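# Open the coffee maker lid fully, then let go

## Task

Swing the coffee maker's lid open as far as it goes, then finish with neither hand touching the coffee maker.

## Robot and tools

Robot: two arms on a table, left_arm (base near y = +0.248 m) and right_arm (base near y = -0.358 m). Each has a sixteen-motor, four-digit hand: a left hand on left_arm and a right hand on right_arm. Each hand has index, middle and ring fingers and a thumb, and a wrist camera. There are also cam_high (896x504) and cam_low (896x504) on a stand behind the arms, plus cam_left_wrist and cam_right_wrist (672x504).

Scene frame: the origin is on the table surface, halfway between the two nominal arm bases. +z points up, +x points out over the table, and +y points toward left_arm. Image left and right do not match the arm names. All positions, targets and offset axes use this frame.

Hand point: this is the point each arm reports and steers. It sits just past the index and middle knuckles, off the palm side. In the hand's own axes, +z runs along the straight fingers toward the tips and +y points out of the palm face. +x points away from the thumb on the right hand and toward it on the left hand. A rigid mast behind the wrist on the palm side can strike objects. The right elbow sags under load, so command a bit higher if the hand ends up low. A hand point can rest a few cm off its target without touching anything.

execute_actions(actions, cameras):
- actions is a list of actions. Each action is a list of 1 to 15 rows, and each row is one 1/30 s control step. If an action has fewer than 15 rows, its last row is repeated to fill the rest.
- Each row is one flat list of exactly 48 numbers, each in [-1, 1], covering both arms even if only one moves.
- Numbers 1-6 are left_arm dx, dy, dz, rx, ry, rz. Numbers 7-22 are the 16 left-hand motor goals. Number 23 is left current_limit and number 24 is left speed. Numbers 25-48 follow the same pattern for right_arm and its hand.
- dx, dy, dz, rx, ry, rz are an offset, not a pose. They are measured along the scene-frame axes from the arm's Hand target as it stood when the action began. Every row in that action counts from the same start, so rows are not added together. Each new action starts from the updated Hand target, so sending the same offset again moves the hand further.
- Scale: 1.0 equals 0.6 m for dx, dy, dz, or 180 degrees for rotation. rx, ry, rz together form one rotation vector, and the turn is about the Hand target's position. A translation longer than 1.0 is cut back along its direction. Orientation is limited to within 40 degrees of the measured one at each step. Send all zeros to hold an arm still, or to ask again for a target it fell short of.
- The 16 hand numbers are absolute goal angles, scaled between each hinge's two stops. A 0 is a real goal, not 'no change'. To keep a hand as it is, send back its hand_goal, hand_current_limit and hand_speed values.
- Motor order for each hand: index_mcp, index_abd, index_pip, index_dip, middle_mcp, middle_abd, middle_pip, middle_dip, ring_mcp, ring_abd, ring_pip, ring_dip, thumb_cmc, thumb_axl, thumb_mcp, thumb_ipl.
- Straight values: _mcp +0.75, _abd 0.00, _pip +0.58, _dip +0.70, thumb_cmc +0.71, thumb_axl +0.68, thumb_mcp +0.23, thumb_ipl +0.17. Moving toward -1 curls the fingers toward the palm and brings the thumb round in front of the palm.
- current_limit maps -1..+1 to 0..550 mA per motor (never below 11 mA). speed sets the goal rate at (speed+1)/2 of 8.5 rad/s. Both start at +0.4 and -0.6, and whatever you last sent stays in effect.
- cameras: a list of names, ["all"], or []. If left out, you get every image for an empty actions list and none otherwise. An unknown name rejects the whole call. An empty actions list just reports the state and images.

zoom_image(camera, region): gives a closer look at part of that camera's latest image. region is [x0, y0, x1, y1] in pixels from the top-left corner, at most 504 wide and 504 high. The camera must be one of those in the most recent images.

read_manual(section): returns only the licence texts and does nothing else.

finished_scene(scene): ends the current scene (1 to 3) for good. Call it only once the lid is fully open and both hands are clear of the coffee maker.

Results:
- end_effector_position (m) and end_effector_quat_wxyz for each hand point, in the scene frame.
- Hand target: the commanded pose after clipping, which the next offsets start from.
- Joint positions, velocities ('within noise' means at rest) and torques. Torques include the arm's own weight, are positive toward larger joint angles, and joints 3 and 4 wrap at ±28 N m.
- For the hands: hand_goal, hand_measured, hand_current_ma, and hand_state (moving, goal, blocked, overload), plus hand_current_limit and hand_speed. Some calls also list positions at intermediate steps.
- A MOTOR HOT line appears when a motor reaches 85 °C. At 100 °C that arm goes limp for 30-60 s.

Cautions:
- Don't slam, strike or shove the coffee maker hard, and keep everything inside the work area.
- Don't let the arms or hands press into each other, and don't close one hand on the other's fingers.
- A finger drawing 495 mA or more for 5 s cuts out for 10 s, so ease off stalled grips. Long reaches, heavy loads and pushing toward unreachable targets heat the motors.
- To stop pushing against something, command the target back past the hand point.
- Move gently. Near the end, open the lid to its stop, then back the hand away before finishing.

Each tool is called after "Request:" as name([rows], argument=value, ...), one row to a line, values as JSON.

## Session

Request:
execute_actions(actions=[])

Request:
zoom_image(camera="cam_high", region=[400, 100, 660, 310])

Scene clock: 0.00 s.
left_arm: end_effector_position=(+0.3707, +0.3906, +0.3333) hand_goal=(+0.754, +0.000, +0.576, +0.696, +0.754, +0.000, +0.576, +0.696, +0.754, +0.000, +0.576, +0.696, +0.714, +0.678, +0.226, +0.168) hand_measured=(+0.754, +0.000, +0.576, +0.696, +0.754, +0.000, +0.576, +0.696, +0.754, +0.000, +0.576, +0.696, +0.714, +0.678, +0.226, +0.168) hand_current_ma=(+0, +0, +0, +0, +0, +0, +0, +0, +0, +0, +0, +0, +0, +0, +0, +0) hand_state=(goal, goal, goal, goal, goal, goal, goal, goal, goal, goal, goal, goal, goal, goal, goal, goal) hand_current_limit=0.40 hand_speed=-0.60 end_effector_quat_wxyz=(+0.063, -0.354, +0.880, -0.312) | right_arm: end_effector_position=(+0.6171, -0.2705, +0.3212) hand_goal=(+0.754, +0.000, +0.576, +0.696, +0.754, +0.000, +0.576, +0.696, +0.754, +0.000, +0.576, +0.696, +0.714, +0.678, +0.226, +0.168) hand_measured=(+0.754, +0.000, +0.576, +0.696, +0.754, +0.000, +0.576, +0.696, +0.754, +0.000, +0.576, +0.696, +0.714, +0.678, +0.226, +0.168) hand_current_ma=(+0, +0, +0, +0, +0, +0, +0, +0, +0, +0, +0, +0, +0, +0, +0, +0) hand_state=(goal, goal, goal, goal, goal, goal, goal, goal, goal, goal, goal, goal, goal, goal, goal, goal) hand_current_limit=0.40 hand_speed=-0.60 end_effector_quat_wxyz=(+0.334, +0.253, +0.900, +0.121)
Joint positions: left_arm=[0.431 1.551 1.77 -1.687 0.641 -1.926] | right_arm=[0.039 1.343 1.203 -0.703 -0.019 -0.97]
Joint velocities: within noise
Joint torques (N m): no reading
Heat: left arm: hottest elbow 35 °C; right arm: hottest elbow 36 °C.
Hand target: left_arm +0.3772, +0.3905, +0.3437; +0.078, -0.347, +0.880, -0.313 | right_arm +0.6239, -0.2721, +0.3574; +0.364, +0.252, +0.887, +0.133

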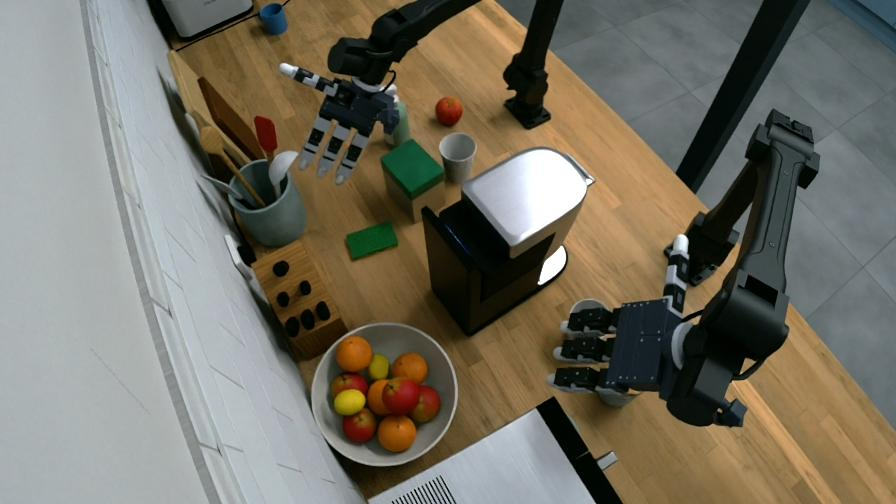

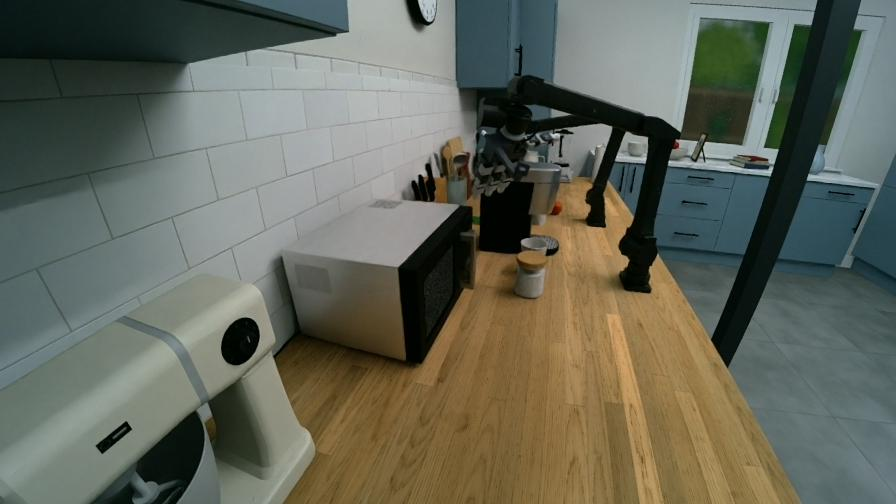

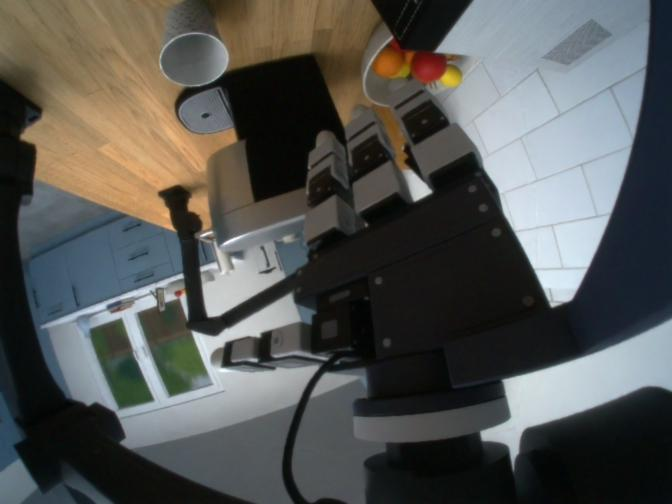

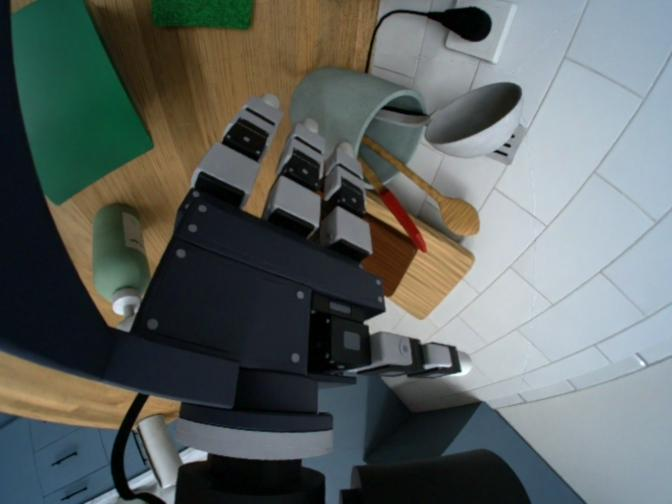

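Scaled by 1.938 from the camera's 896x504 image, which has a finer 1280x720 frame.

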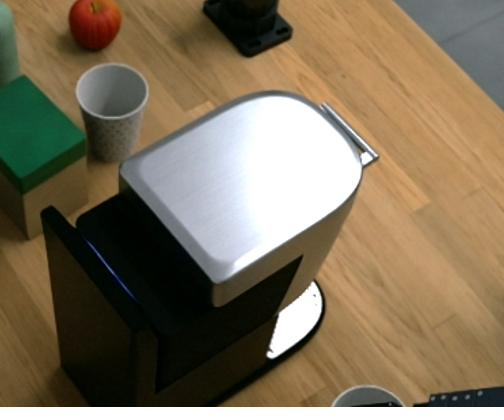

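Request:
execute_actions([
  [[-0.0154,-0.0208,0.0233,0.0223,-0.072,-0.0379,0.754,0,0.576,0.696,0.754,0,0.576,0.696,0.754,0,0.576,0.696,0.714,0.678,0.226,0.168,0.4,-0.6,0,0,0,0,0,0,0.754,0,0.576,0.696,0.754,0,0.576,0.696,0.754,0,0.576,0.696,0.714,0.678,0.226,0.168,0.4,-0.6]],
  [[-0.0154,-0.0208,0.0233,0.0223,-0.072,-0.0379,0.754,0,0.576,0.696,0.754,0,0.576,0.696,0.754,0,0.576,0.696,0.714,0.678,0.226,0.168,0.4,-0.6,0,0,0,0,0,0,0.754,0,0.576,0.696,0.754,0,0.576,0.696,0.754,0,0.576,0.696,0.714,0.678,0.226,0.168,0.4,-0.6]],
  [[-0.0154,-0.0208,0.0233,0.0223,-0.072,-0.0379,0.754,0,0.576,0.696,0.754,0,0.576,0.696,0.754,0,0.576,0.696,0.714,0.678,0.226,0.168,0.4,-0.6,0,0,0,0,0,0,0.754,0,0.576,0.696,0.754,0,0.576,0.696,0.754,0,0.576,0.696,0.714,0.678,0.226,0.168,0.4,-0.6]],
  [[-0.0154,-0.0208,0.0233,0.0223,-0.072,-0.0379,0.754,0,0.576,0.696,0.754,0,0.576,0.696,0.754,0,0.576,0.696,0.714,0.678,0.226,0.168,0.4,-0.6,0,0,0,0,0,0,0.754,0,0.576,0.696,0.754,0,0.576,0.696,0.754,0,0.576,0.696,0.714,0.678,0.226,0.168,0.4,-0.6]],
  [[-0.0125,-0.0583,0.0208,0.0223,-0.072,-0.0379,0.754,0,0.576,0.696,0.754,0,0.576,0.696,0.754,0,0.576,0.696,0.714,0.678,0.226,0.168,0.4,-0.6,0,0,0,0,0,0,0.754,0,0.576,0.696,0.754,0,0.576,0.696,0.754,0,0.576,0.696,0.714,0.678,0.226,0.168,0.4,-0.6]],
  [[-0.0125,-0.0583,0.0208,0.0223,-0.072,-0.0379,0.754,0,0.576,0.696,0.754,0,0.576,0.696,0.754,0,0.576,0.696,0.714,0.678,0.226,0.168,0.4,-0.6,0,0,0,0,0,0,0.754,0,0.576,0.696,0.754,0,0.576,0.696,0.754,0,0.576,0.696,0.714,0.678,0.226,0.168,0.4,-0.6]],
  [[-0.0125,-0.0583,0.0208,0.0223,-0.072,-0.0379,0.754,0,0.576,0.696,0.754,0,0.576,0.696,0.754,0,0.576,0.696,0.714,0.678,0.226,0.168,0.4,-0.6,0,0,0,0,0,0,0.754,0,0.576,0.696,0.754,0,0.576,0.696,0.754,0,0.576,0.696,0.714,0.678,0.226,0.168,0.4,-0.6]],
  [[-0.0125,-0.0583,0.0208,0.0223,-0.072,-0.0379,0.754,0,0.576,0.696,0.754,0,0.576,0.696,0.754,0,0.576,0.696,0.714,0.678,0.226,0.168,0.4,-0.6,0,0,0,0,0,0,0.754,0,0.576,0.696,0.754,0,0.576,0.696,0.754,0,0.576,0.696,0.714,0.678,0.226,0.168,0.4,-0.6]],
], cameras=["cam_high","cam_low"])

Scene clock: 110.30 s.
left_arm: end_effector_position=(+0.3114, +0.2032, +0.4406) hand_goal=(+0.754, +0.000, +0.576, +0.696, +0.754, +0.000, +0.576, +0.696, +0.754, +0.000, +0.576, +0.696, +0.714, +0.678, +0.226, +0.168) hand_measured=(+0.754, +0.002, +0.576, +0.696, +0.754, +0.002, +0.576, +0.696, +0.754, +0.002, +0.576, +0.696, +0.714, +0.678, +0.224, +0.168) hand_current_ma=(+1, +4, +1, +0, +1, +5, +2, +0, +1, +5, +1, +0, -2, -3, -6, -1) hand_state=(goal, goal, goal, goal, goal, goal, goal, goal, goal, goal, goal, goal, goal, goal, goal, goal) hand_current_limit=0.40 hand_speed=-0.60 end_effector_quat_wxyz=(+0.643, +0.421, +0.591, -0.244) | right_arm: end_effector_position=(+0.6171, -0.2705, +0.3212) hand_goal=(+0.754, +0.000, +0.576, +0.696, +0.754, +0.000, +0.576, +0.696, +0.754, +0.000, +0.576, +0.696, +0.714, +0.678, +0.226, +0.168) hand_measured=(+0.754, +0.000, +0.576, +0.696, +0.754, +0.000, +0.576, +0.696, +0.754, +0.000, +0.576, +0.696, +0.714, +0.678, +0.224, +0.168) hand_current_ma=(+0, +0, +0, +0, +0, +0, +0, +0, +0, +0, +0, +0, +0, +0, +0, +0) hand_state=(goal, goal, goal, goal, goal, goal, goal, goal, goal, goal, goal, goal, goal, goal, goal, goal) hand_current_limit=0.40 hand_speed=-0.60 end_effector_quat_wxyz=(+0.334, +0.253, +0.900, +0.121)
Joint positions: left_arm=[0.264 0.568 0.756 -0.358 1.254 -1.152] | right_arm=[0.039 1.343 1.203 -0.703 -0.019 -0.97]
Joint torques (N m): left_arm=[-2.67 -2.32 12.16 2.55 0.25 0.01] | right_arm=[0.26 -10.05 11.19 2.09 -0.03 0.11]
Heat: left arm: hottest elbow 43 °C; right arm: hottest elbow 53 °C.
Hand target: left_arm +0.3103, +0.2006, +0.4495; +0.651, +0.426, +0.581, -0.239 | right_arm +0.6239, -0.2721, +0.3574; +0.364, +0.252, +0.887, +0.133
Off the commanded pose: left_arm 0.009 m, 2 deg | right_arm 0.037 m, 4 deg.
Step readings (end_effector_position of left_arm | right_arm):
0: (+0.3707, +0.3906, +0.3333) | (+0.6171, -0.2705, +0.3212)
1: (+0.3708, +0.3907, +0.3332) | (+0.6171, -0.2705, +0.3212)
2: (+0.3716, +0.3904, +0.3328) | (+0.6171, -0.2705, +0.3212)
4: (+0.3732, +0.3892, +0.3304) | (+0.6171, -0.2705, +0.3212)
8: (+0.3637, +0.3834, +0.3361) | (+0.6171, -0.2705, +0.3212)
15: (+0.3598, +0.3790, +0.3602) | (+0.6171, -0.2705, +0.3212)
16: (+0.3604, +0.3789, +0.3604) | (+0.6171, -0.2705, +0.3212)
17: (+0.3622, +0.3790, +0.3588) | (+0.6171, -0.2705, +0.3212)
19: (+0.3627, +0.3755, +0.3516) | (+0.6171, -0.2705, +0.3212)
23: (+0.3539, +0.3679, +0.3491) | (+0.6171, -0.2705, +0.3212)
30: (+0.3526, +0.3629, +0.3683) | (+0.6171, -0.2705, +0.3212)
31: (+0.3533, +0.3631, +0.3692) | (+0.6171, -0.2705, +0.3212)
32: (+0.3550, +0.3613, +0.3688) | (+0.6171, -0.2705, +0.3212)
34: (+0.3554, +0.3584, +0.3651) | (+0.6171, -0.2705, +0.3212)
38: (+0.3456, +0.3504, +0.3631) | (+0.6171, -0.2705, +0.3212)
45: (+0.3450, +0.3456, +0.3812) | (+0.6171, -0.2705, +0.3212)
46: (+0.3453, +0.3458, +0.3817) | (+0.6171, -0.2705, +0.3212)
47: (+0.3471, +0.3445, +0.3811) | (+0.6171, -0.2705, +0.3212)
49: (+0.3478, +0.3416, +0.3779) | (+0.6171, -0.2705, +0.3212)
53: (+0.3376, +0.3345, +0.3754) | (+0.6171, -0.2705, +0.3212)
60: (+0.3355, +0.3332, +0.3924) | (+0.6171, -0.2705, +0.3212)
61: (+0.3361, +0.3336, +0.3925) | (+0.6171, -0.2705, +0.3212)
62: (+0.3378, +0.3332, +0.3924) | (+0.6171, -0.2705, +0.3212)
64: (+0.3381, +0.3298, +0.3888) | (+0.6171, -0.2705, +0.3212)
68: (+0.3290, +0.3144, +0.3872) | (+0.6171, -0.2705, +0.3212)
75: (+0.3285, +0.3052, +0.4054) | (+0.6171, -0.2705, +0.3212)
76: (+0.3291, +0.3052, +0.4064) | (+0.6171, -0.2705, +0.3212)
77: (+0.3306, +0.3041, +0.4068) | (+0.6171, -0.2705, +0.3212)
79: (+0.3308, +0.2981, +0.4037) | (+0.6171, -0.2705, +0.3212)
83: (+0.3239, +0.2788, +0.3998) | (+0.6171, -0.2705, +0.3212)
90: (+0.3232, +0.2718, +0.4169) | (+0.6171, -0.2705, +0.3212)
91: (+0.3240, +0.2721, +0.4166) | (+0.6171, -0.2705, +0.3212)
92: (+0.3248, +0.2710, +0.4180) | (+0.6171, -0.2705, +0.3212)
94: (+0.3247, +0.2641, +0.4158) | (+0.6171, -0.2705, +0.3212)
98: (+0.3180, +0.2441, +0.4138) | (+0.6171, -0.2705, +0.3212)
105: (+0.3182, +0.2375, +0.4276) | (+0.6171, -0.2705, +0.3212)
106: (+0.3189, +0.2377, +0.4277) | (+0.6171, -0.2705, +0.3212)
107: (+0.3195, +0.2370, +0.4289) | (+0.6171, -0.2705, +0.3212)
109: (+0.3184, +0.2295, +0.4290) | (+0.6171, -0.2705, +0.3212)
113: (+0.3125, +0.2094, +0.4278) | (+0.6171, -0.2705, +0.3212)
120: (+0.3103, +0.2023, +0.4409) | (+0.6171, -0.2705, +0.3212)
Images, in order (width x height): cam_high 896x504, cam_low 896x504.

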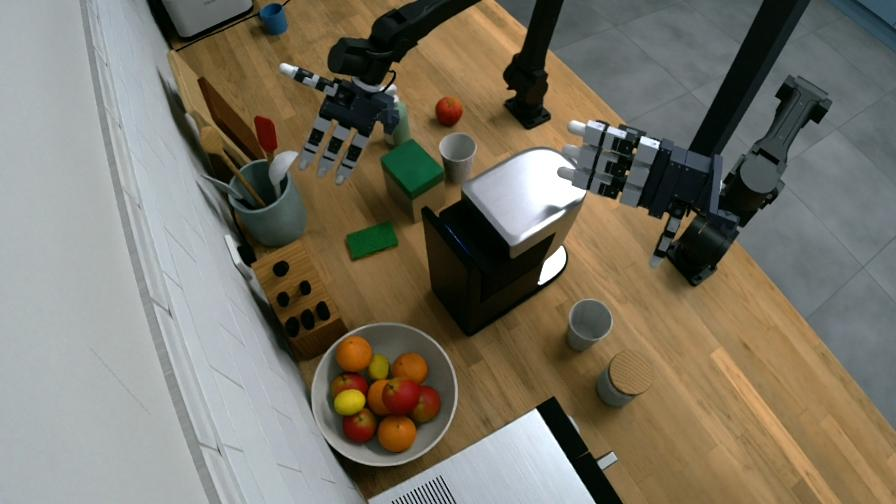

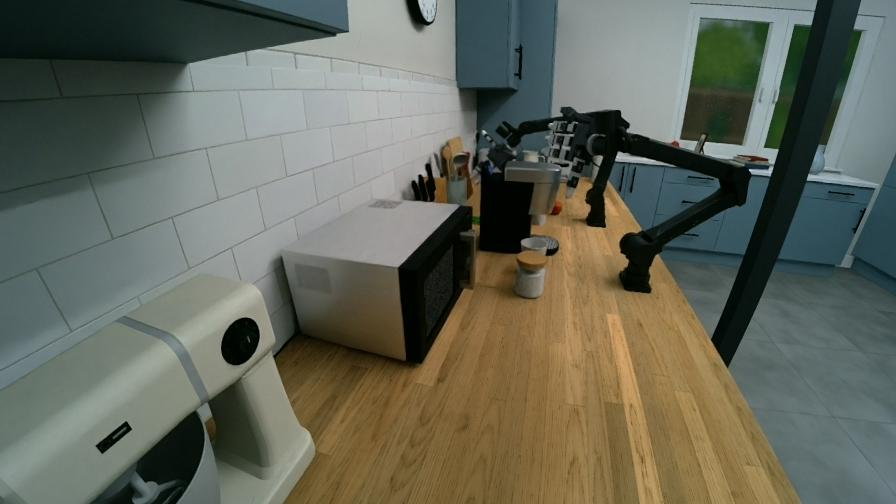

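Request:
execute_actions([
  [[-0.0292,-0.0583,0,0.0223,-0.072,-0.0379,0.754,0,0.576,0.696,0.754,0,0.576,0.696,0.754,0,0.576,0.696,-0.571,0.678,0.226,0.168,0.4,-0.6,0,0,0,0,0,0,0.754,0,0.576,0.696,0.754,0,0.576,0.696,0.754,0,0.576,0.696,0.714,0.678,0.226,0.168,0.4,-0.6]],
  [[-0.0292,-0.0583,0,0.0223,-0.072,-0.0379,0.754,0,0.576,0.696,0.754,0,0.576,0.696,0.754,0,0.576,0.696,-0.571,0.678,0.226,0.168,0.4,-0.6,0,0,0,0,0,0,0.754,0,0.576,0.696,0.754,0,0.576,0.696,0.754,0,0.576,0.696,0.714,0.678,0.226,0.168,0.4,-0.6]],
  [[-0.0292,-0.0583,0,0.0223,-0.072,-0.0379,0.754,0,0.576,0.696,0.754,0,0.576,0.696,0.754,0,0.576,0.696,-0.571,0.678,-0.112,0.168,0.4,-0.6,0,0,0,0,0,0,0.754,0,0.576,0.696,0.754,0,0.576,0.696,0.754,0,0.576,0.696,0.714,0.678,0.226,0.168,0.4,-0.6]],
  [[-0.0292,-0.0583,0,0.0223,-0.072,-0.0379,0.754,0,0.576,0.696,0.754,0,0.576,0.696,0.754,0,0.576,0.696,-0.571,0.678,-0.112,0.168,0.4,-0.6,0,0,0,0,0,0,0.754,0,0.576,0.696,0.754,0,0.576,0.696,0.754,0,0.576,0.696,0.714,0.678,0.226,0.168,0.4,-0.6]],
  [[-0.058,-0.021,-0.0167,0,0,0,0.754,0,0.576,0.696,0.754,0,0.576,0.696,0.754,0,0.576,0.696,-0.571,0.678,-0.112,0.168,0.4,-0.6,0,0,0,0,0,0,0.754,0,0.576,0.696,0.754,0,0.576,0.696,0.754,0,0.576,0.696,0.714,0.678,0.226,0.168,0.4,-0.6]],
  [[-0.058,-0.021,-0.0167,0,0,0,0.754,0,0.576,0.696,0.754,0,0.576,0.696,0.754,0,0.576,0.696,-0.571,0.678,-0.112,0.168,0.4,-0.6,0,0,0,0,0,0,0.754,0,0.576,0.696,0.754,0,0.576,0.696,0.754,0,0.576,0.696,0.714,0.678,0.226,0.168,0.4,-0.6]],
], cameras=["cam_high","cam_left_wrist"])

Request:
zoom_image(camera="cam_high", region=[500, 80, 700, 250])

Scene clock: 136.23 s.
left_arm: end_effector_position=(+0.1727, +0.0355, +0.4222) hand_goal=(+0.754, +0.000, +0.576, +0.696, +0.754, +0.000, +0.576, +0.696, +0.754, +0.000, +0.576, +0.696, -0.570, +0.678, -0.112, +0.168) hand_measured=(+0.762, +0.002, +0.576, +0.696, +0.762, +0.002, +0.576, +0.696, +0.764, +0.002, +0.576, +0.696, -0.564, +0.678, -0.112, +0.168) hand_current_ma=(+32, +6, +1, +0, +28, +6, +2, +0, +37, +7, +1, +0, +23, -2, -2, -1) hand_state=(goal, goal, goal, goal, goal, goal, goal, goal, goal, goal, goal, goal, goal, goal, goal, goal) hand_current_limit=0.40 hand_speed=-0.60 end_effector_quat_wxyz=(+0.699, +0.689, +0.162, -0.101) | right_arm: end_effector_position=(+0.6171, -0.2705, +0.3212) hand_goal=(+0.754, +0.000, +0.576, +0.696, +0.754, +0.000, +0.576, +0.696, +0.754, +0.000, +0.576, +0.696, +0.714, +0.678, +0.226, +0.168) hand_measured=(+0.754, +0.000, +0.576, +0.696, +0.754, +0.000, +0.576, +0.696, +0.754, +0.000, +0.576, +0.696, +0.714, +0.678, +0.224, +0.168) hand_current_ma=(+0, +0, +0, +0, +0, +0, +0, +0, +0, +0, +0, +0, +0, +0, +0, +0) hand_state=(goal, goal, goal, goal, goal, goal, goal, goal, goal, goal, goal, goal, goal, goal, goal, goal) hand_current_limit=0.40 hand_speed=-0.60 end_effector_quat_wxyz=(+0.334, +0.253, +0.900, +0.121)
Joint positions: left_arm=[-0.303 0.378 0.428 -0.056 1.193 -0.369] | right_arm=[0.039 1.343 1.203 -0.703 -0.019 -0.97]
Joint torques (N m): left_arm=[-2.67 -0.56 13.11 1.21 0.04 0.17] | right_arm=[-0.21 -10.11 11.1 2.33 -0.04 0.1]
Heat: left arm: hottest elbow 42 °C; right arm: hottest elbow 54 °C.
Hand target: left_arm +0.1706, +0.0355, +0.4295; +0.701, +0.690, +0.155, -0.092 | right_arm +0.6239, -0.2721, +0.3574; +0.364, +0.252, +0.887, +0.133
Off the commanded pose: left_arm 0.008 m, 1 deg | right_arm 0.037 m, 4 deg.
Step readings (end_effector_position of left_arm | right_arm):
0: (+0.3114, +0.2032, +0.4404) | (+0.6171, -0.2705, +0.3212)
1: (+0.3114, +0.2032, +0.4407) | (+0.6171, -0.2705, +0.3212)
2: (+0.3115, +0.2023, +0.4409) | (+0.6171, -0.2705, +0.3212)
4: (+0.3084, +0.1944, +0.4395) | (+0.6171, -0.2705, +0.3212)
8: (+0.2982, +0.1744, +0.4303) | (+0.6171, -0.2705, +0.3212)
15: (+0.2939, +0.1670, +0.4399) | (+0.6171, -0.2705, +0.3212)
16: (+0.2942, +0.1674, +0.4412) | (+0.6171, -0.2705, +0.3212)
17: (+0.2937, +0.1672, +0.4417) | (+0.6171, -0.2705, +0.3212)
19: (+0.2893, +0.1591, +0.4421) | (+0.6171, -0.2705, +0.3212)
23: (+0.2793, +0.1374, +0.4340) | (+0.6171, -0.2705, +0.3212)
30: (+0.2737, +0.1308, +0.4410) | (+0.6171, -0.2705, +0.3212)
31: (+0.2732, +0.1307, +0.4427) | (+0.6171, -0.2705, +0.3212)
32: (+0.2724, +0.1307, +0.4442) | (+0.6171, -0.2705, +0.3212)
34: (+0.2669, +0.1231, +0.4463) | (+0.6171, -0.2705, +0.3212)
38: (+0.2555, +0.1018, +0.4421) | (+0.6171, -0.2705, +0.3212)
45: (+0.2568, +0.0963, +0.4406) | (+0.6171, -0.2705, +0.3212)
46: (+0.2568, +0.0962, +0.4409) | (+0.6171, -0.2705, +0.3212)
47: (+0.2556, +0.0958, +0.4418) | (+0.6171, -0.2705, +0.3212)
49: (+0.2494, +0.0880, +0.4451) | (+0.6171, -0.2705, +0.3212)
53: (+0.2406, +0.0674, +0.4430) | (+0.6171, -0.2705, +0.3212)
60: (+0.2433, +0.0621, +0.4376) | (+0.6171, -0.2705, +0.3212)
61: (+0.2433, +0.0621, +0.4373) | (+0.6171, -0.2705, +0.3212)
62: (+0.2442, +0.0625, +0.4365) | (+0.6171, -0.2705, +0.3212)
64: (+0.2427, +0.0618, +0.4352) | (+0.6171, -0.2705, +0.3212)
68: (+0.2180, +0.0514, +0.4325) | (+0.6171, -0.2705, +0.3212)
75: (+0.2070, +0.0483, +0.4300) | (+0.6171, -0.2705, +0.3212)
76: (+0.2071, +0.0480, +0.4290) | (+0.6171, -0.2705, +0.3212)
77: (+0.2092, +0.0487, +0.4281) | (+0.6171, -0.2705, +0.3212)
79: (+0.2090, +0.0480, +0.4251) | (+0.6171, -0.2705, +0.3212)
83: (+0.1820, +0.0394, +0.4241) | (+0.6171, -0.2705, +0.3212)
90: (+0.1718, +0.0355, +0.4242) | (+0.6171, -0.2705, +0.3212)
Images, in order (width x height): cam_high 896x504, cam_left_wrist 672x504.

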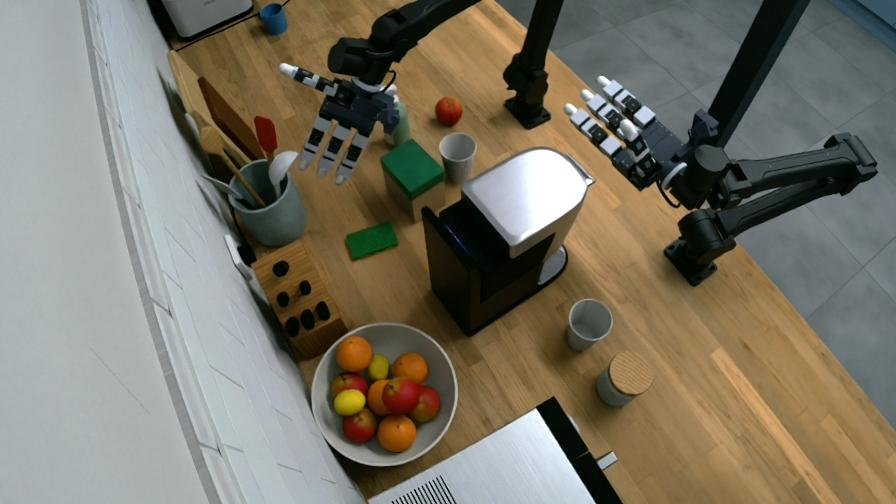

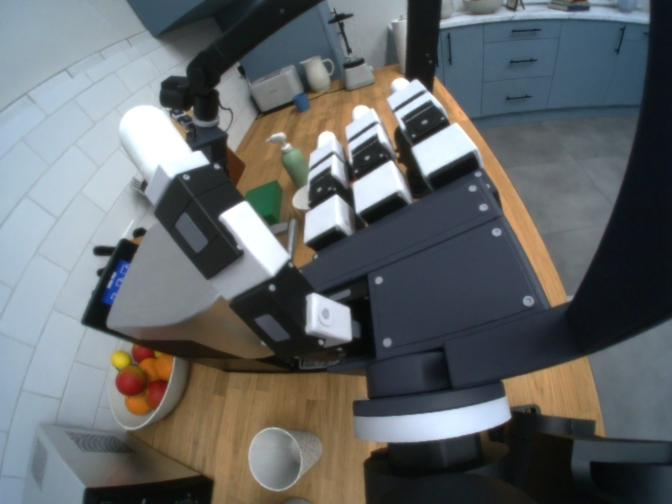

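Scaled by 2.520 from the camera's 896x504 image, which has a finer 1280x720 frame.

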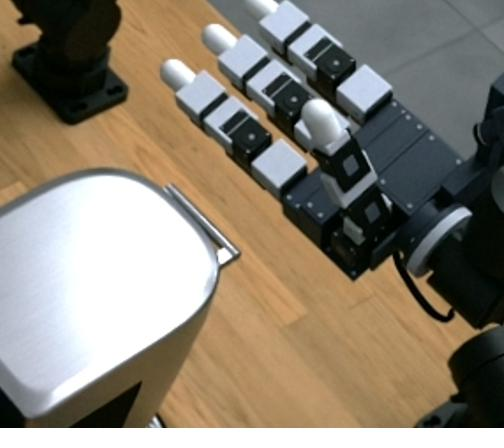

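Request:
execute_actions([
  [[0,0,-0.05,0,0,0,0.754,0,0.576,0.696,0.754,0,0.576,0.696,0.754,0,0.576,0.696,-0.571,0.678,-0.112,0.168,0.75,-0.6,0,0,0,0,0,0,0.754,0,0.576,0.696,0.754,0,0.576,0.696,0.754,0,0.576,0.696,0.714,0.678,0.226,0.168,0.4,-0.6]],
  [[0,0,-0.05,0,0,0,0.754,0,0.576,0.696,0.754,0,0.576,0.696,0.754,0,0.576,0.696,-0.571,0.678,-0.112,0.168,0.75,-0.6,0,0,0,0,0,0,0.754,0,0.576,0.696,0.754,0,0.576,0.696,0.754,0,0.576,0.696,0.714,0.678,0.226,0.168,0.4,-0.6]],
  [[0,0,-0.05,0,0,0,0.754,0,0.576,0.696,0.754,0,0.576,0.696,0.754,0,0.576,0.696,-0.571,0.678,-0.112,0.168,0.75,-0.6,0,0,0,0,0,0,0.754,0,0.576,0.696,0.754,0,0.576,0.696,0.754,0,0.576,0.696,0.714,0.678,0.226,0.168,0.4,-0.6]],
], cameras=["cam_high","cam_low","cam_left_wrist"])

Request:
zoom_image(camera="cam_high", region=[500, 80, 700, 250])

Request:
zoom_image(camera="cam_left_wrist", region=[140, 60, 400, 255])

Request:
zoom_image(camera="cam_low", region=[480, 120, 640, 260])

Scene clock: 150.37 s.
left_arm: end_effector_position=(+0.1706, +0.0373, +0.3350) hand_goal=(+0.754, +0.000, +0.576, +0.696, +0.754, +0.000, +0.576, +0.696, +0.754, +0.000, +0.576, +0.696, -0.570, +0.678, -0.112, +0.168) hand_measured=(+0.762, +0.002, +0.576, +0.696, +0.762, +0.002, +0.576, +0.696, +0.764, +0.002, +0.576, +0.696, -0.564, +0.678, -0.112, +0.168) hand_current_ma=(+32, +6, +1, +0, +28, +6, +2, +0, +37, +7, +1, +0, +23, -2, -2, -1) hand_state=(goal, goal, goal, goal, goal, goal, goal, goal, goal, goal, goal, goal, goal, goal, goal, goal) hand_current_limit=0.75 hand_speed=-0.60 end_effector_quat_wxyz=(+0.698, +0.690, +0.165, -0.095) | right_arm: end_effector_position=(+0.6171, -0.2705, +0.3212) hand_goal=(+0.754, +0.000, +0.576, +0.696, +0.754, +0.000, +0.576, +0.696, +0.754, +0.000, +0.576, +0.696, +0.714, +0.678, +0.226, +0.168) hand_measured=(+0.754, +0.000, +0.576, +0.696, +0.754, +0.000, +0.576, +0.696, +0.754, +0.000, +0.576, +0.696, +0.714, +0.678, +0.224, +0.168) hand_current_ma=(+0, +0, +0, +0, +0, +0, +0, +0, +0, +0, +0, +0, +0, +0, +0, +0) hand_state=(goal, goal, goal, goal, goal, goal, goal, goal, goal, goal, goal, goal, goal, goal, goal, goal) hand_current_limit=0.40 hand_speed=-0.60 end_effector_quat_wxyz=(+0.334, +0.253, +0.900, +0.121)
Joint positions: left_arm=[-0.302 0.387 0.204 0.165 1.182 -0.352] | right_arm=[0.039 1.343 1.203 -0.703 -0.019 -0.97]
Joint torques (N m): left_arm=[-2.49 1.38 12.45 2.59 0.14 0.08] | right_arm=[0.91 -10.75 10.99 2.18 -0.04 0.09]
Heat: left arm: hottest elbow 43 °C; right arm: hottest elbow 54 °C.
Hand target: left_arm +0.1706, +0.0355, +0.3395; +0.701, +0.690, +0.155, -0.092 | right_arm +0.6239, -0.2721, +0.3574; +0.364, +0.252, +0.887, +0.133
Off the commanded pose: left_arm 0.005 m, 1 deg | right_arm 0.037 m, 4 deg.
Step readings (end_effector_position of left_arm | right_arm):
0: (+0.1727, +0.0355, +0.4222) | (+0.6171, -0.2705, +0.3212)
1: (+0.1726, +0.0355, +0.4222) | (+0.6171, -0.2705, +0.3212)
2: (+0.1729, +0.0354, +0.4205) | (+0.6171, -0.2705, +0.3212)
4: (+0.1734, +0.0352, +0.4139) | (+0.6171, -0.2705, +0.3212)
8: (+0.1761, +0.0348, +0.3916) | (+0.6171, -0.2705, +0.3212)
15: (+0.1774, +0.0356, +0.3857) | (+0.6171, -0.2705, +0.3212)
16: (+0.1773, +0.0356, +0.3860) | (+0.6171, -0.2705, +0.3212)
17: (+0.1770, +0.0357, +0.3857) | (+0.6171, -0.2705, +0.3212)
19: (+0.1761, +0.0358, +0.3813) | (+0.6171, -0.2705, +0.3212)
23: (+0.1759, +0.0358, +0.3627) | (+0.6171, -0.2705, +0.3212)
30: (+0.1748, +0.0361, +0.3586) | (+0.6171, -0.2705, +0.3212)
31: (+0.1746, +0.0362, +0.3591) | (+0.6171, -0.2705, +0.3212)
32: (+0.1742, +0.0363, +0.3591) | (+0.6171, -0.2705, +0.3212)
34: (+0.1728, +0.0367, +0.3543) | (+0.6171, -0.2705, +0.3212)
38: (+0.1714, +0.0371, +0.3372) | (+0.6171, -0.2705, +0.3212)
45: (+0.1712, +0.0371, +0.3333) | (+0.6171, -0.2705, +0.3212)
Images, in order (width x height): cam_high 896x504, cam_low 896x504, cam_left_wrist 672x504.

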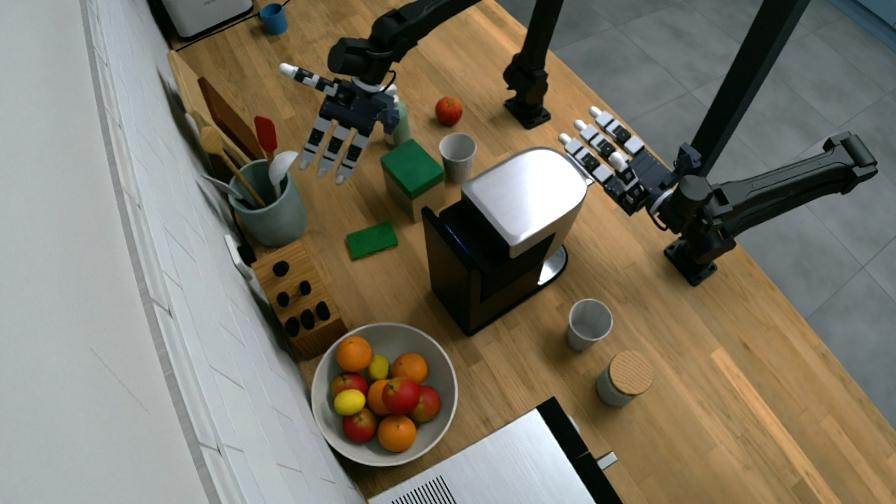

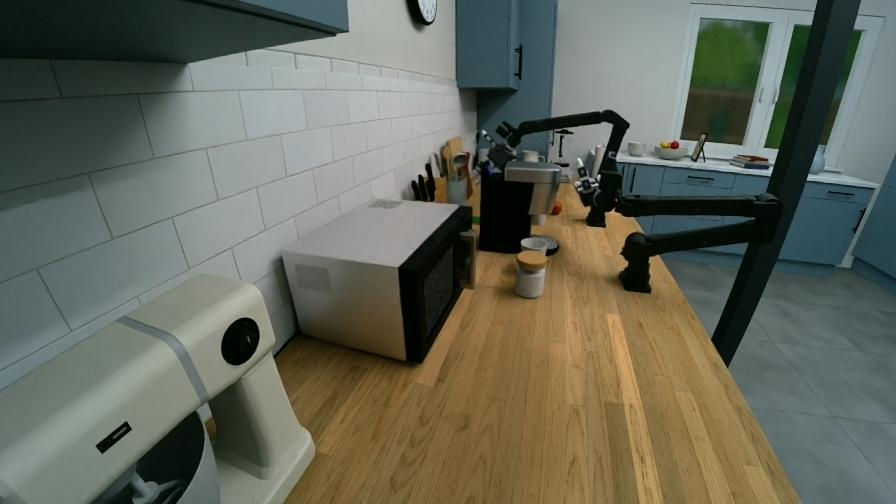

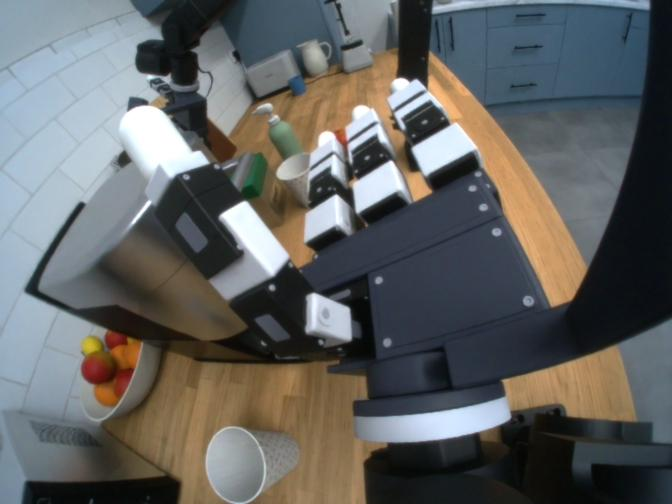

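Scaled by 2.520 from the camera's 896x504 image, which has a finer 1280x720 frame.

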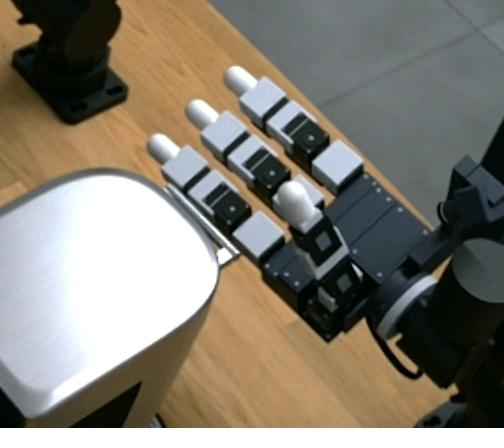

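Scaled by 1.938 from the camera's 672x504 image, which has a finer 960x720 frame.

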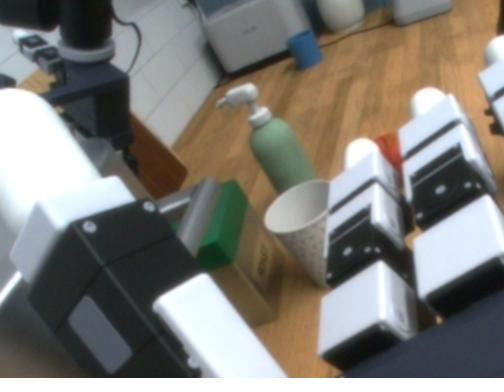

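Scaled by 3.150 from the camera's 896x504 image, which has a finer 1280x720 frame.

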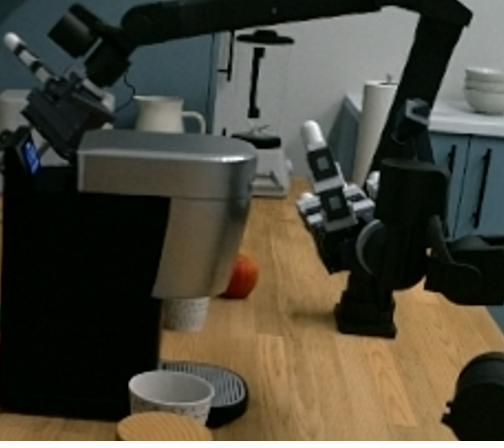

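Request:
execute_actions([
  [[0.0385,-0.001,0.004,0,0,0,0.754,0,0.576,0.696,0.754,0,0.576,0.696,0.754,0,0.576,0.696,-0.571,0.678,-0.112,0.168,0.75,-0.6,0,0,0,0,0,0,0.754,0,0.576,0.696,0.754,0,0.576,0.696,0.754,0,0.576,0.696,0.714,0.678,0.226,0.168,0.4,-0.6]],
  [[0.0385,-0.001,0.004,0,0,0,0.754,0,0.576,0.696,0.754,0,0.576,0.696,0.754,0,0.576,0.696,-0.571,0.678,-0.112,0.168,0.75,-0.6,0,0,0,0,0,0,0.754,0,0.576,0.696,0.754,0,0.576,0.696,0.754,0,0.576,0.696,0.714,0.678,0.226,0.168,0.4,-0.6]],
  [[0.0385,-0.001,0.004,0,0,0,0.754,0,0.576,0.696,0.754,0,0.576,0.696,0.754,0,0.576,0.696,-0.571,0.678,-0.112,0.168,0.75,-0.6,0,0,0,0,0,0,0.754,0,0.576,0.696,0.754,0,0.576,0.696,0.754,0,0.576,0.696,0.714,0.678,0.226,0.168,0.4,-0.6]],
  [[0,0,0.03,0,0,0,0.754,0,0.576,0.696,0.754,0,0.576,0.696,0.754,0,0.576,0.696,-0.571,0.678,-0.112,0.168,0.75,-0.6,0,0,0,0,0,0,0.754,0,0.576,0.696,0.754,0,0.576,0.696,0.754,0,0.576,0.696,0.714,0.678,0.226,0.168,0.4,-0.6]],
], cameras=["cam_high","cam_left_wrist"])

Request:
zoom_image(camera="cam_left_wrist", region=[160, 60, 400, 240])

Request:
zoom_image(camera="cam_high", region=[520, 80, 700, 240])

Scene clock: 183.70 s.
left_arm: end_effector_position=(+0.2358, +0.0347, +0.3347) hand_goal=(+0.754, +0.000, +0.576, +0.696, +0.754, +0.000, +0.576, +0.696, +0.754, +0.000, +0.576, +0.696, -0.570, +0.678, -0.112, +0.168) hand_measured=(+0.762, +0.002, +0.576, +0.696, +0.762, +0.002, +0.576, +0.696, +0.764, +0.002, +0.576, +0.696, -0.570, +0.676, -0.112, +0.168) hand_current_ma=(+32, +6, +1, +0, +28, +6, +2, +0, +38, +6, +2, +0, +3, -6, -2, -1) hand_state=(goal, goal, goal, goal, goal, goal, goal, goal, goal, goal, goal, goal, goal, goal, goal, goal) hand_current_limit=0.75 hand_speed=-0.60 end_effector_quat_wxyz=(+0.693, +0.691, +0.174, -0.108) | right_arm: end_effector_position=(+0.6171, -0.2705, +0.3212) hand_goal=(+0.754, +0.000, +0.576, +0.696, +0.754, +0.000, +0.576, +0.696, +0.754, +0.000, +0.576, +0.696, +0.714, +0.678, +0.226, +0.168) hand_measured=(+0.754, +0.000, +0.576, +0.696, +0.754, +0.000, +0.576, +0.696, +0.754, +0.000, +0.576, +0.696, +0.714, +0.678, +0.224, +0.168) hand_current_ma=(+0, +0, +0, +0, +0, +0, +0, +0, +0, +0, +0, +0, +0, +0, +0, +0) hand_state=(goal, goal, goal, goal, goal, goal, goal, goal, goal, goal, goal, goal, goal, goal, goal, goal) hand_current_limit=0.40 hand_speed=-0.60 end_effector_quat_wxyz=(+0.334, +0.253, +0.900, +0.121)
Joint positions: left_arm=[-0.222 0.751 0.3 0.396 1.27 -0.35] | right_arm=[0.039 1.343 1.203 -0.703 -0.019 -0.97]
Joint torques (N m): left_arm=[-1.85 -3.37 15.68 1.1 0.15 0.02] | right_arm=[0.38 -10.05 11.12 2.21 0 0.11]
Heat: left arm: hottest elbow 44 °C; right arm: hottest elbow 54 °C.
Hand target: left_arm +0.2399, +0.0337, +0.3647; +0.701, +0.690, +0.155, -0.092 | right_arm +0.6239, -0.2721, +0.3574; +0.364, +0.252, +0.887, +0.133
Off the commanded pose: left_arm 0.030 m, 3 deg | right_arm 0.037 m, 4 deg.
Step readings (end_effector_position of left_arm | right_arm):
0: (+0.1706, +0.0373, +0.3350) | (+0.6171, -0.2705, +0.3212)
1: (+0.1706, +0.0371, +0.3347) | (+0.6171, -0.2705, +0.3212)
2: (+0.1700, +0.0366, +0.3350) | (+0.6171, -0.2705, +0.3212)
4: (+0.1716, +0.0341, +0.3311) | (+0.6171, -0.2705, +0.3212)
8: (+0.1879, +0.0347, +0.3181) | (+0.6171, -0.2705, +0.3212)
15: (+0.1924, +0.0367, +0.3187) | (+0.6171, -0.2705, +0.3212)
16: (+0.1918, +0.0367, +0.3196) | (+0.6171, -0.2705, +0.3212)
17: (+0.1912, +0.0362, +0.3199) | (+0.6171, -0.2705, +0.3212)
19: (+0.1926, +0.0343, +0.3175) | (+0.6171, -0.2705, +0.3212)
23: (+0.2077, +0.0350, +0.3076) | (+0.6171, -0.2705, +0.3212)
30: (+0.2131, +0.0369, +0.3082) | (+0.6171, -0.2705, +0.3212)
31: (+0.2128, +0.0368, +0.3095) | (+0.6171, -0.2705, +0.3212)
32: (+0.2122, +0.0366, +0.3112) | (+0.6171, -0.2705, +0.3212)
34: (+0.2126, +0.0342, +0.3136) | (+0.6171, -0.2705, +0.3212)
38: (+0.2285, +0.0341, +0.3145) | (+0.6171, -0.2705, +0.3212)
45: (+0.2312, +0.0350, +0.3174) | (+0.6171, -0.2705, +0.3212)
46: (+0.2314, +0.0350, +0.3172) | (+0.6171, -0.2705, +0.3212)
47: (+0.2314, +0.0350, +0.3172) | (+0.6171, -0.2705, +0.3212)
49: (+0.2315, +0.0349, +0.3199) | (+0.6171, -0.2705, +0.3212)
53: (+0.2345, +0.0349, +0.3295) | (+0.6171, -0.2705, +0.3212)
60: (+0.2356, +0.0347, +0.3352) | (+0.6171, -0.2705, +0.3212)
Images, in order (width x height): cam_high 896x504, cam_left_wrist 672x504.

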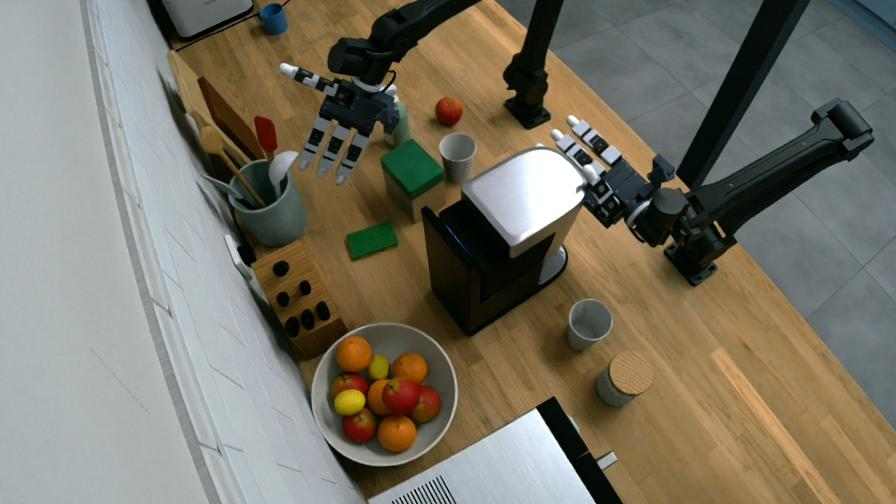

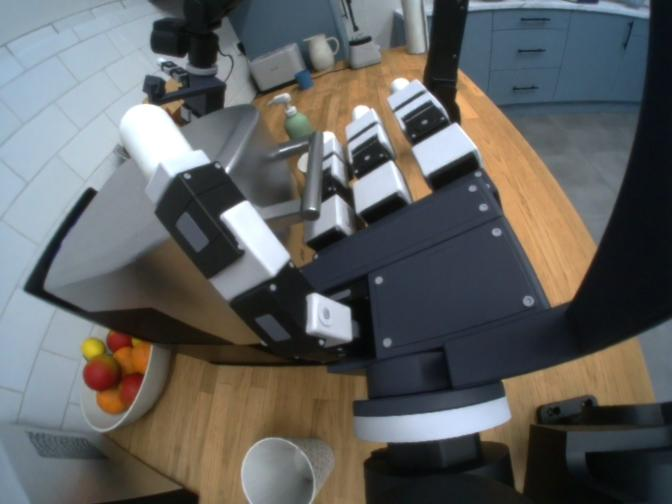

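Scaled by 2.100 from the camera's 672x504 image, which has a finer 960x720 frame.

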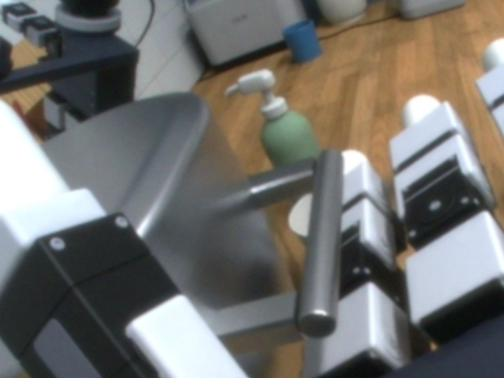

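Scaled by 2.800 from the camera's 896x504 image, which has a finer 1280x720 frame.

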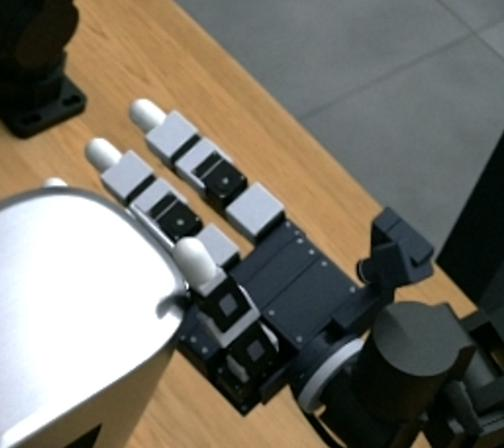

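Request:
execute_actions([
  [[-0.0133,0,0.022,0,0,0,0.754,0,0.576,0.696,0.754,0,0.576,0.696,0.754,0,0.576,0.696,-0.571,0.678,-0.112,0.168,0.75,-0.6,0,0,0,0,0,0,0.754,0,0.576,0.696,0.754,0,0.576,0.696,0.754,0,0.576,0.696,0.714,0.678,0.226,0.168,0.4,-0.6]],
  [[0,0,0.0183,0,0,0,0.754,0,0.576,0.696,0.754,0,0.576,0.696,0.754,0,0.576,0.696,-0.571,0.678,-0.112,0.168,0.75,-0.6,0,0,0,0,0,0,0.754,0,0.576,0.696,0.754,0,0.576,0.696,0.754,0,0.576,0.696,0.714,0.678,0.226,0.168,0.4,-0.6]],
], cameras=["cam_left_wrist"])

Request:
zoom_image(camera="cam_left_wrist", region=[200, 100, 400, 260])

Scene clock: 198.43 s.
left_arm: end_effector_position=(+0.2330, +0.0367, +0.3555) hand_goal=(+0.754, +0.000, +0.576, +0.696, +0.754, +0.000, +0.576, +0.696, +0.754, +0.000, +0.576, +0.696, -0.570, +0.678, -0.112, +0.168) hand_measured=(+0.762, +0.002, +0.576, +0.696, +0.762, +0.002, +0.576, +0.696, +0.764, +0.002, +0.576, +0.696, -0.568, +0.676, -0.112, +0.168) hand_current_ma=(+32, +6, +1, +0, +28, +6, +2, +0, +38, +6, +2, +0, +5, -5, -2, -1) hand_state=(goal, goal, goal, goal, goal, goal, goal, goal, goal, goal, goal, goal, goal, goal, goal, goal) hand_current_limit=0.75 hand_speed=-0.60 end_effector_quat_wxyz=(+0.692, +0.690, +0.182, -0.110) | right_arm: end_effector_position=(+0.6171, -0.2705, +0.3212) hand_goal=(+0.754, +0.000, +0.576, +0.696, +0.754, +0.000, +0.576, +0.696, +0.754, +0.000, +0.576, +0.696, +0.714, +0.678, +0.226, +0.168) hand_measured=(+0.754, +0.000, +0.576, +0.696, +0.754, +0.000, +0.576, +0.696, +0.754, +0.000, +0.576, +0.696, +0.714, +0.678, +0.224, +0.168) hand_current_ma=(+0, +0, +0, +0, +0, +0, +0, +0, +0, +0, +0, +0, +0, +0, +0, +0) hand_state=(goal, goal, goal, goal, goal, goal, goal, goal, goal, goal, goal, goal, goal, goal, goal, goal) hand_current_limit=0.40 hand_speed=-0.60 end_effector_quat_wxyz=(+0.334, +0.253, +0.900, +0.121)
Joint positions: left_arm=[-0.22 0.677 0.34 0.278 1.262 -0.359] | right_arm=[0.039 1.343 1.203 -0.703 -0.019 -0.97]
Joint torques (N m): left_arm=[-2.32 -3.08 16.42 1.13 0.12 0.1] | right_arm=[0.62 -10.7 11.06 2.13 -0.01 0.06]
Heat: left arm: hottest elbow 44 °C; right arm: hottest elbow 55 °C.
Hand target: left_arm +0.2319, +0.0337, +0.3889; +0.701, +0.690, +0.155, -0.092 | right_arm +0.6239, -0.2721, +0.3574; +0.364, +0.252, +0.887, +0.133
Off the commanded pose: left_arm 0.034 m, 4 deg | right_arm 0.037 m, 4 deg.
Step readings (end_effector_position of left_arm | right_arm):
0: (+0.2358, +0.0347, +0.3347) | (+0.6171, -0.2705, +0.3212)
1: (+0.2359, +0.0346, +0.3344) | (+0.6171, -0.2705, +0.3212)
2: (+0.2364, +0.0347, +0.3347) | (+0.6171, -0.2705, +0.3212)
4: (+0.2356, +0.0353, +0.3354) | (+0.6171, -0.2705, +0.3212)
8: (+0.2313, +0.0369, +0.3423) | (+0.6171, -0.2705, +0.3212)
15: (+0.2314, +0.0371, +0.3462) | (+0.6171, -0.2705, +0.3212)
16: (+0.2316, +0.0370, +0.3456) | (+0.6171, -0.2705, +0.3212)
17: (+0.2320, +0.0369, +0.3456) | (+0.6171, -0.2705, +0.3212)
19: (+0.2322, +0.0369, +0.3462) | (+0.6171, -0.2705, +0.3212)
23: (+0.2322, +0.0369, +0.3524) | (+0.6171, -0.2705, +0.3212)
30: (+0.2327, +0.0368, +0.3563) | (+0.6171, -0.2705, +0.3212)
Images, in order (width x height): cam_left_wrist 672x504.

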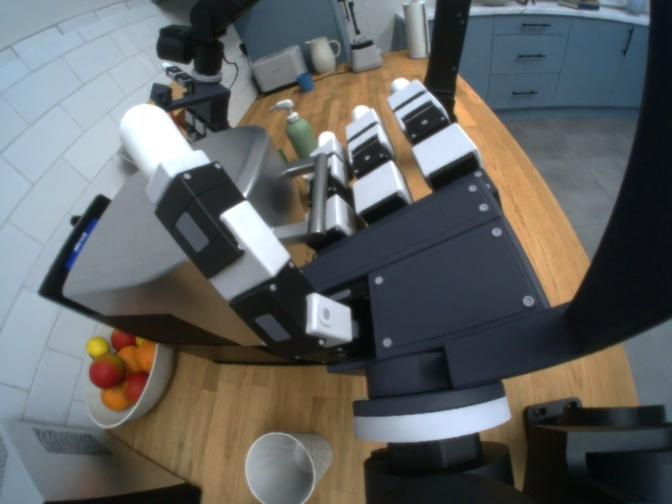

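Scaled by 2.520 from the camera's 672x504 image, which has a finer 960x720 frame.

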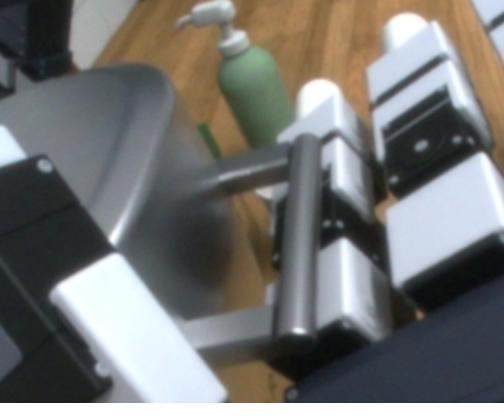

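Request:
execute_actions([
  [[0,0,0.012,0,0,0,0.754,0,0.576,0.696,0.754,0,0.576,0.696,0.754,0,0.576,0.696,-0.571,0.678,-0.45,0.168,0.75,-0.7,0,0,0,0,0,0,0.754,0,0.576,0.696,0.754,0,0.576,0.696,0.754,0,0.576,0.696,0.714,0.678,0.226,0.168,0.4,-0.6]],
  [[0,0,0.004,0,0,0,0.754,0,0.576,0.696,0.754,0,0.576,0.696,0.754,0,0.576,0.696,-0.571,0.678,-0.76,0.168,0.75,-0.72,0,0,0,0,0,0,0.754,0,0.576,0.696,0.754,0,0.576,0.696,0.754,0,0.576,0.696,0.714,0.678,0.226,0.168,0.4,-0.6]],
], cameras=["cam_left_wrist"])

Request:
zoom_image(camera="cam_left_wrist", region=[200, 100, 400, 260])

Scene clock: 214.90 s.
left_arm: end_effector_position=(+0.2342, +0.0360, +0.3603) hand_goal=(+0.754, +0.000, +0.576, +0.696, +0.754, +0.000, +0.576, +0.696, +0.754, +0.000, +0.576, +0.696, -0.570, +0.678, -0.760, +0.168) hand_measured=(+0.764, +0.002, +0.576, +0.696, +0.762, +0.002, +0.576, +0.696, +0.764, +0.002, +0.576, +0.696, -0.568, +0.678, -0.762, +0.168) hand_current_ma=(+37, +6, +1, +0, +28, +6, +2, +0, +38, +6, +2, +0, +5, -2, -7, -1) hand_state=(goal, goal, goal, goal, goal, goal, goal, goal, goal, goal, goal, goal, goal, goal, goal, goal) hand_current_limit=0.75 hand_speed=-0.72 end_effector_quat_wxyz=(+0.690, +0.690, +0.186, -0.114) | right_arm: end_effector_position=(+0.6171, -0.2705, +0.3212) hand_goal=(+0.754, +0.000, +0.576, +0.696, +0.754, +0.000, +0.576, +0.696, +0.754, +0.000, +0.576, +0.696, +0.714, +0.678, +0.226, +0.168) hand_measured=(+0.754, +0.000, +0.576, +0.696, +0.754, +0.000, +0.576, +0.696, +0.754, +0.000, +0.576, +0.696, +0.714, +0.678, +0.224, +0.168) hand_current_ma=(+0, +0, +0, +0, +0, +0, +0, +0, +0, +0, +0, +0, +0, +0, +0, +0) hand_state=(goal, goal, goal, goal, goal, goal, goal, goal, goal, goal, goal, goal, goal, goal, goal, goal) hand_current_limit=0.40 hand_speed=-0.60 end_effector_quat_wxyz=(+0.334, +0.253, +0.900, +0.121)
Joint positions: left_arm=[-0.222 0.669 0.357 0.242 1.262 -0.359] | right_arm=[0.039 1.343 1.203 -0.703 -0.019 -0.97]
Joint torques (N m): left_arm=[-2.32 -3.49 16.96 1.2 0.15 0.1] | right_arm=[0.09 -9.64 11.12 2.15 0.02 0.12]
Heat: left arm: hottest elbow 46 °C; right arm: hottest elbow 55 °C.
Hand target: left_arm +0.2319, +0.0337, +0.3985; +0.701, +0.690, +0.155, -0.092 | right_arm +0.6239, -0.2721, +0.3574; +0.364, +0.252, +0.887, +0.133
Off the commanded pose: left_arm 0.038 m, 4 deg | right_arm 0.037 m, 4 deg.
Step readings (end_effector_position of left_arm | right_arm):
0: (+0.2330, +0.0367, +0.3555) | (+0.6171, -0.2705, +0.3212)
1: (+0.2330, +0.0367, +0.3555) | (+0.6171, -0.2705, +0.3212)
2: (+0.2331, +0.0367, +0.3552) | (+0.6171, -0.2705, +0.3212)
4: (+0.2338, +0.0366, +0.3555) | (+0.6171, -0.2705, +0.3212)
8: (+0.2337, +0.0366, +0.3596) | (+0.6171, -0.2705, +0.3212)
15: (+0.2339, +0.0366, +0.3595) | (+0.6171, -0.2705, +0.3212)
16: (+0.2340, +0.0365, +0.3603) | (+0.6171, -0.2705, +0.3212)
17: (+0.2340, +0.0365, +0.3601) | (+0.6171, -0.2705, +0.3212)
19: (+0.2339, +0.0361, +0.3595) | (+0.6171, -0.2705, +0.3212)
23: (+0.2339, +0.0361, +0.3600) | (+0.6171, -0.2705, +0.3212)
30: (+0.2340, +0.0360, +0.3597) | (+0.6171, -0.2705, +0.3212)
Images, in order (width x height): cam_left_wrist 672x504.

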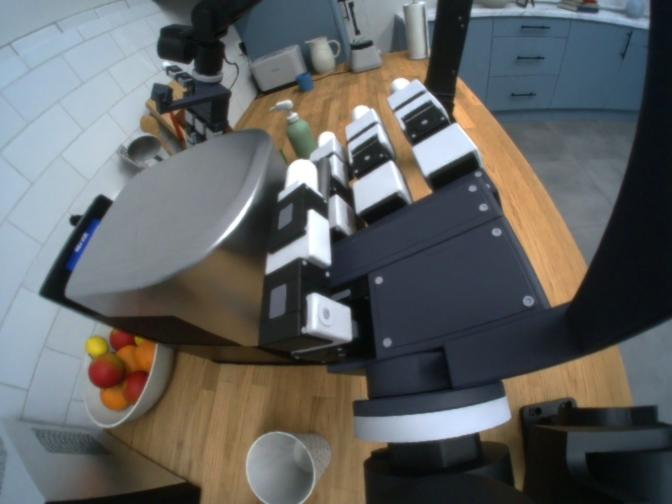

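Scaled by 2.520 from the camera's 672x504 image, which has a finer 960x720 frame.

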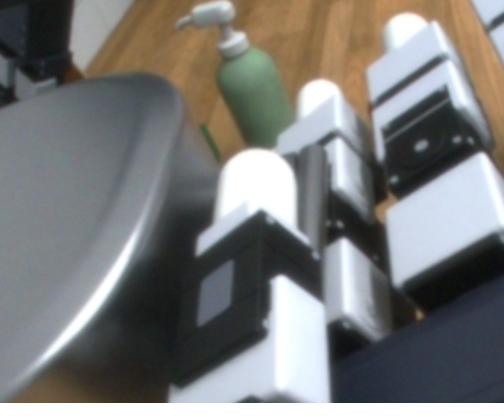

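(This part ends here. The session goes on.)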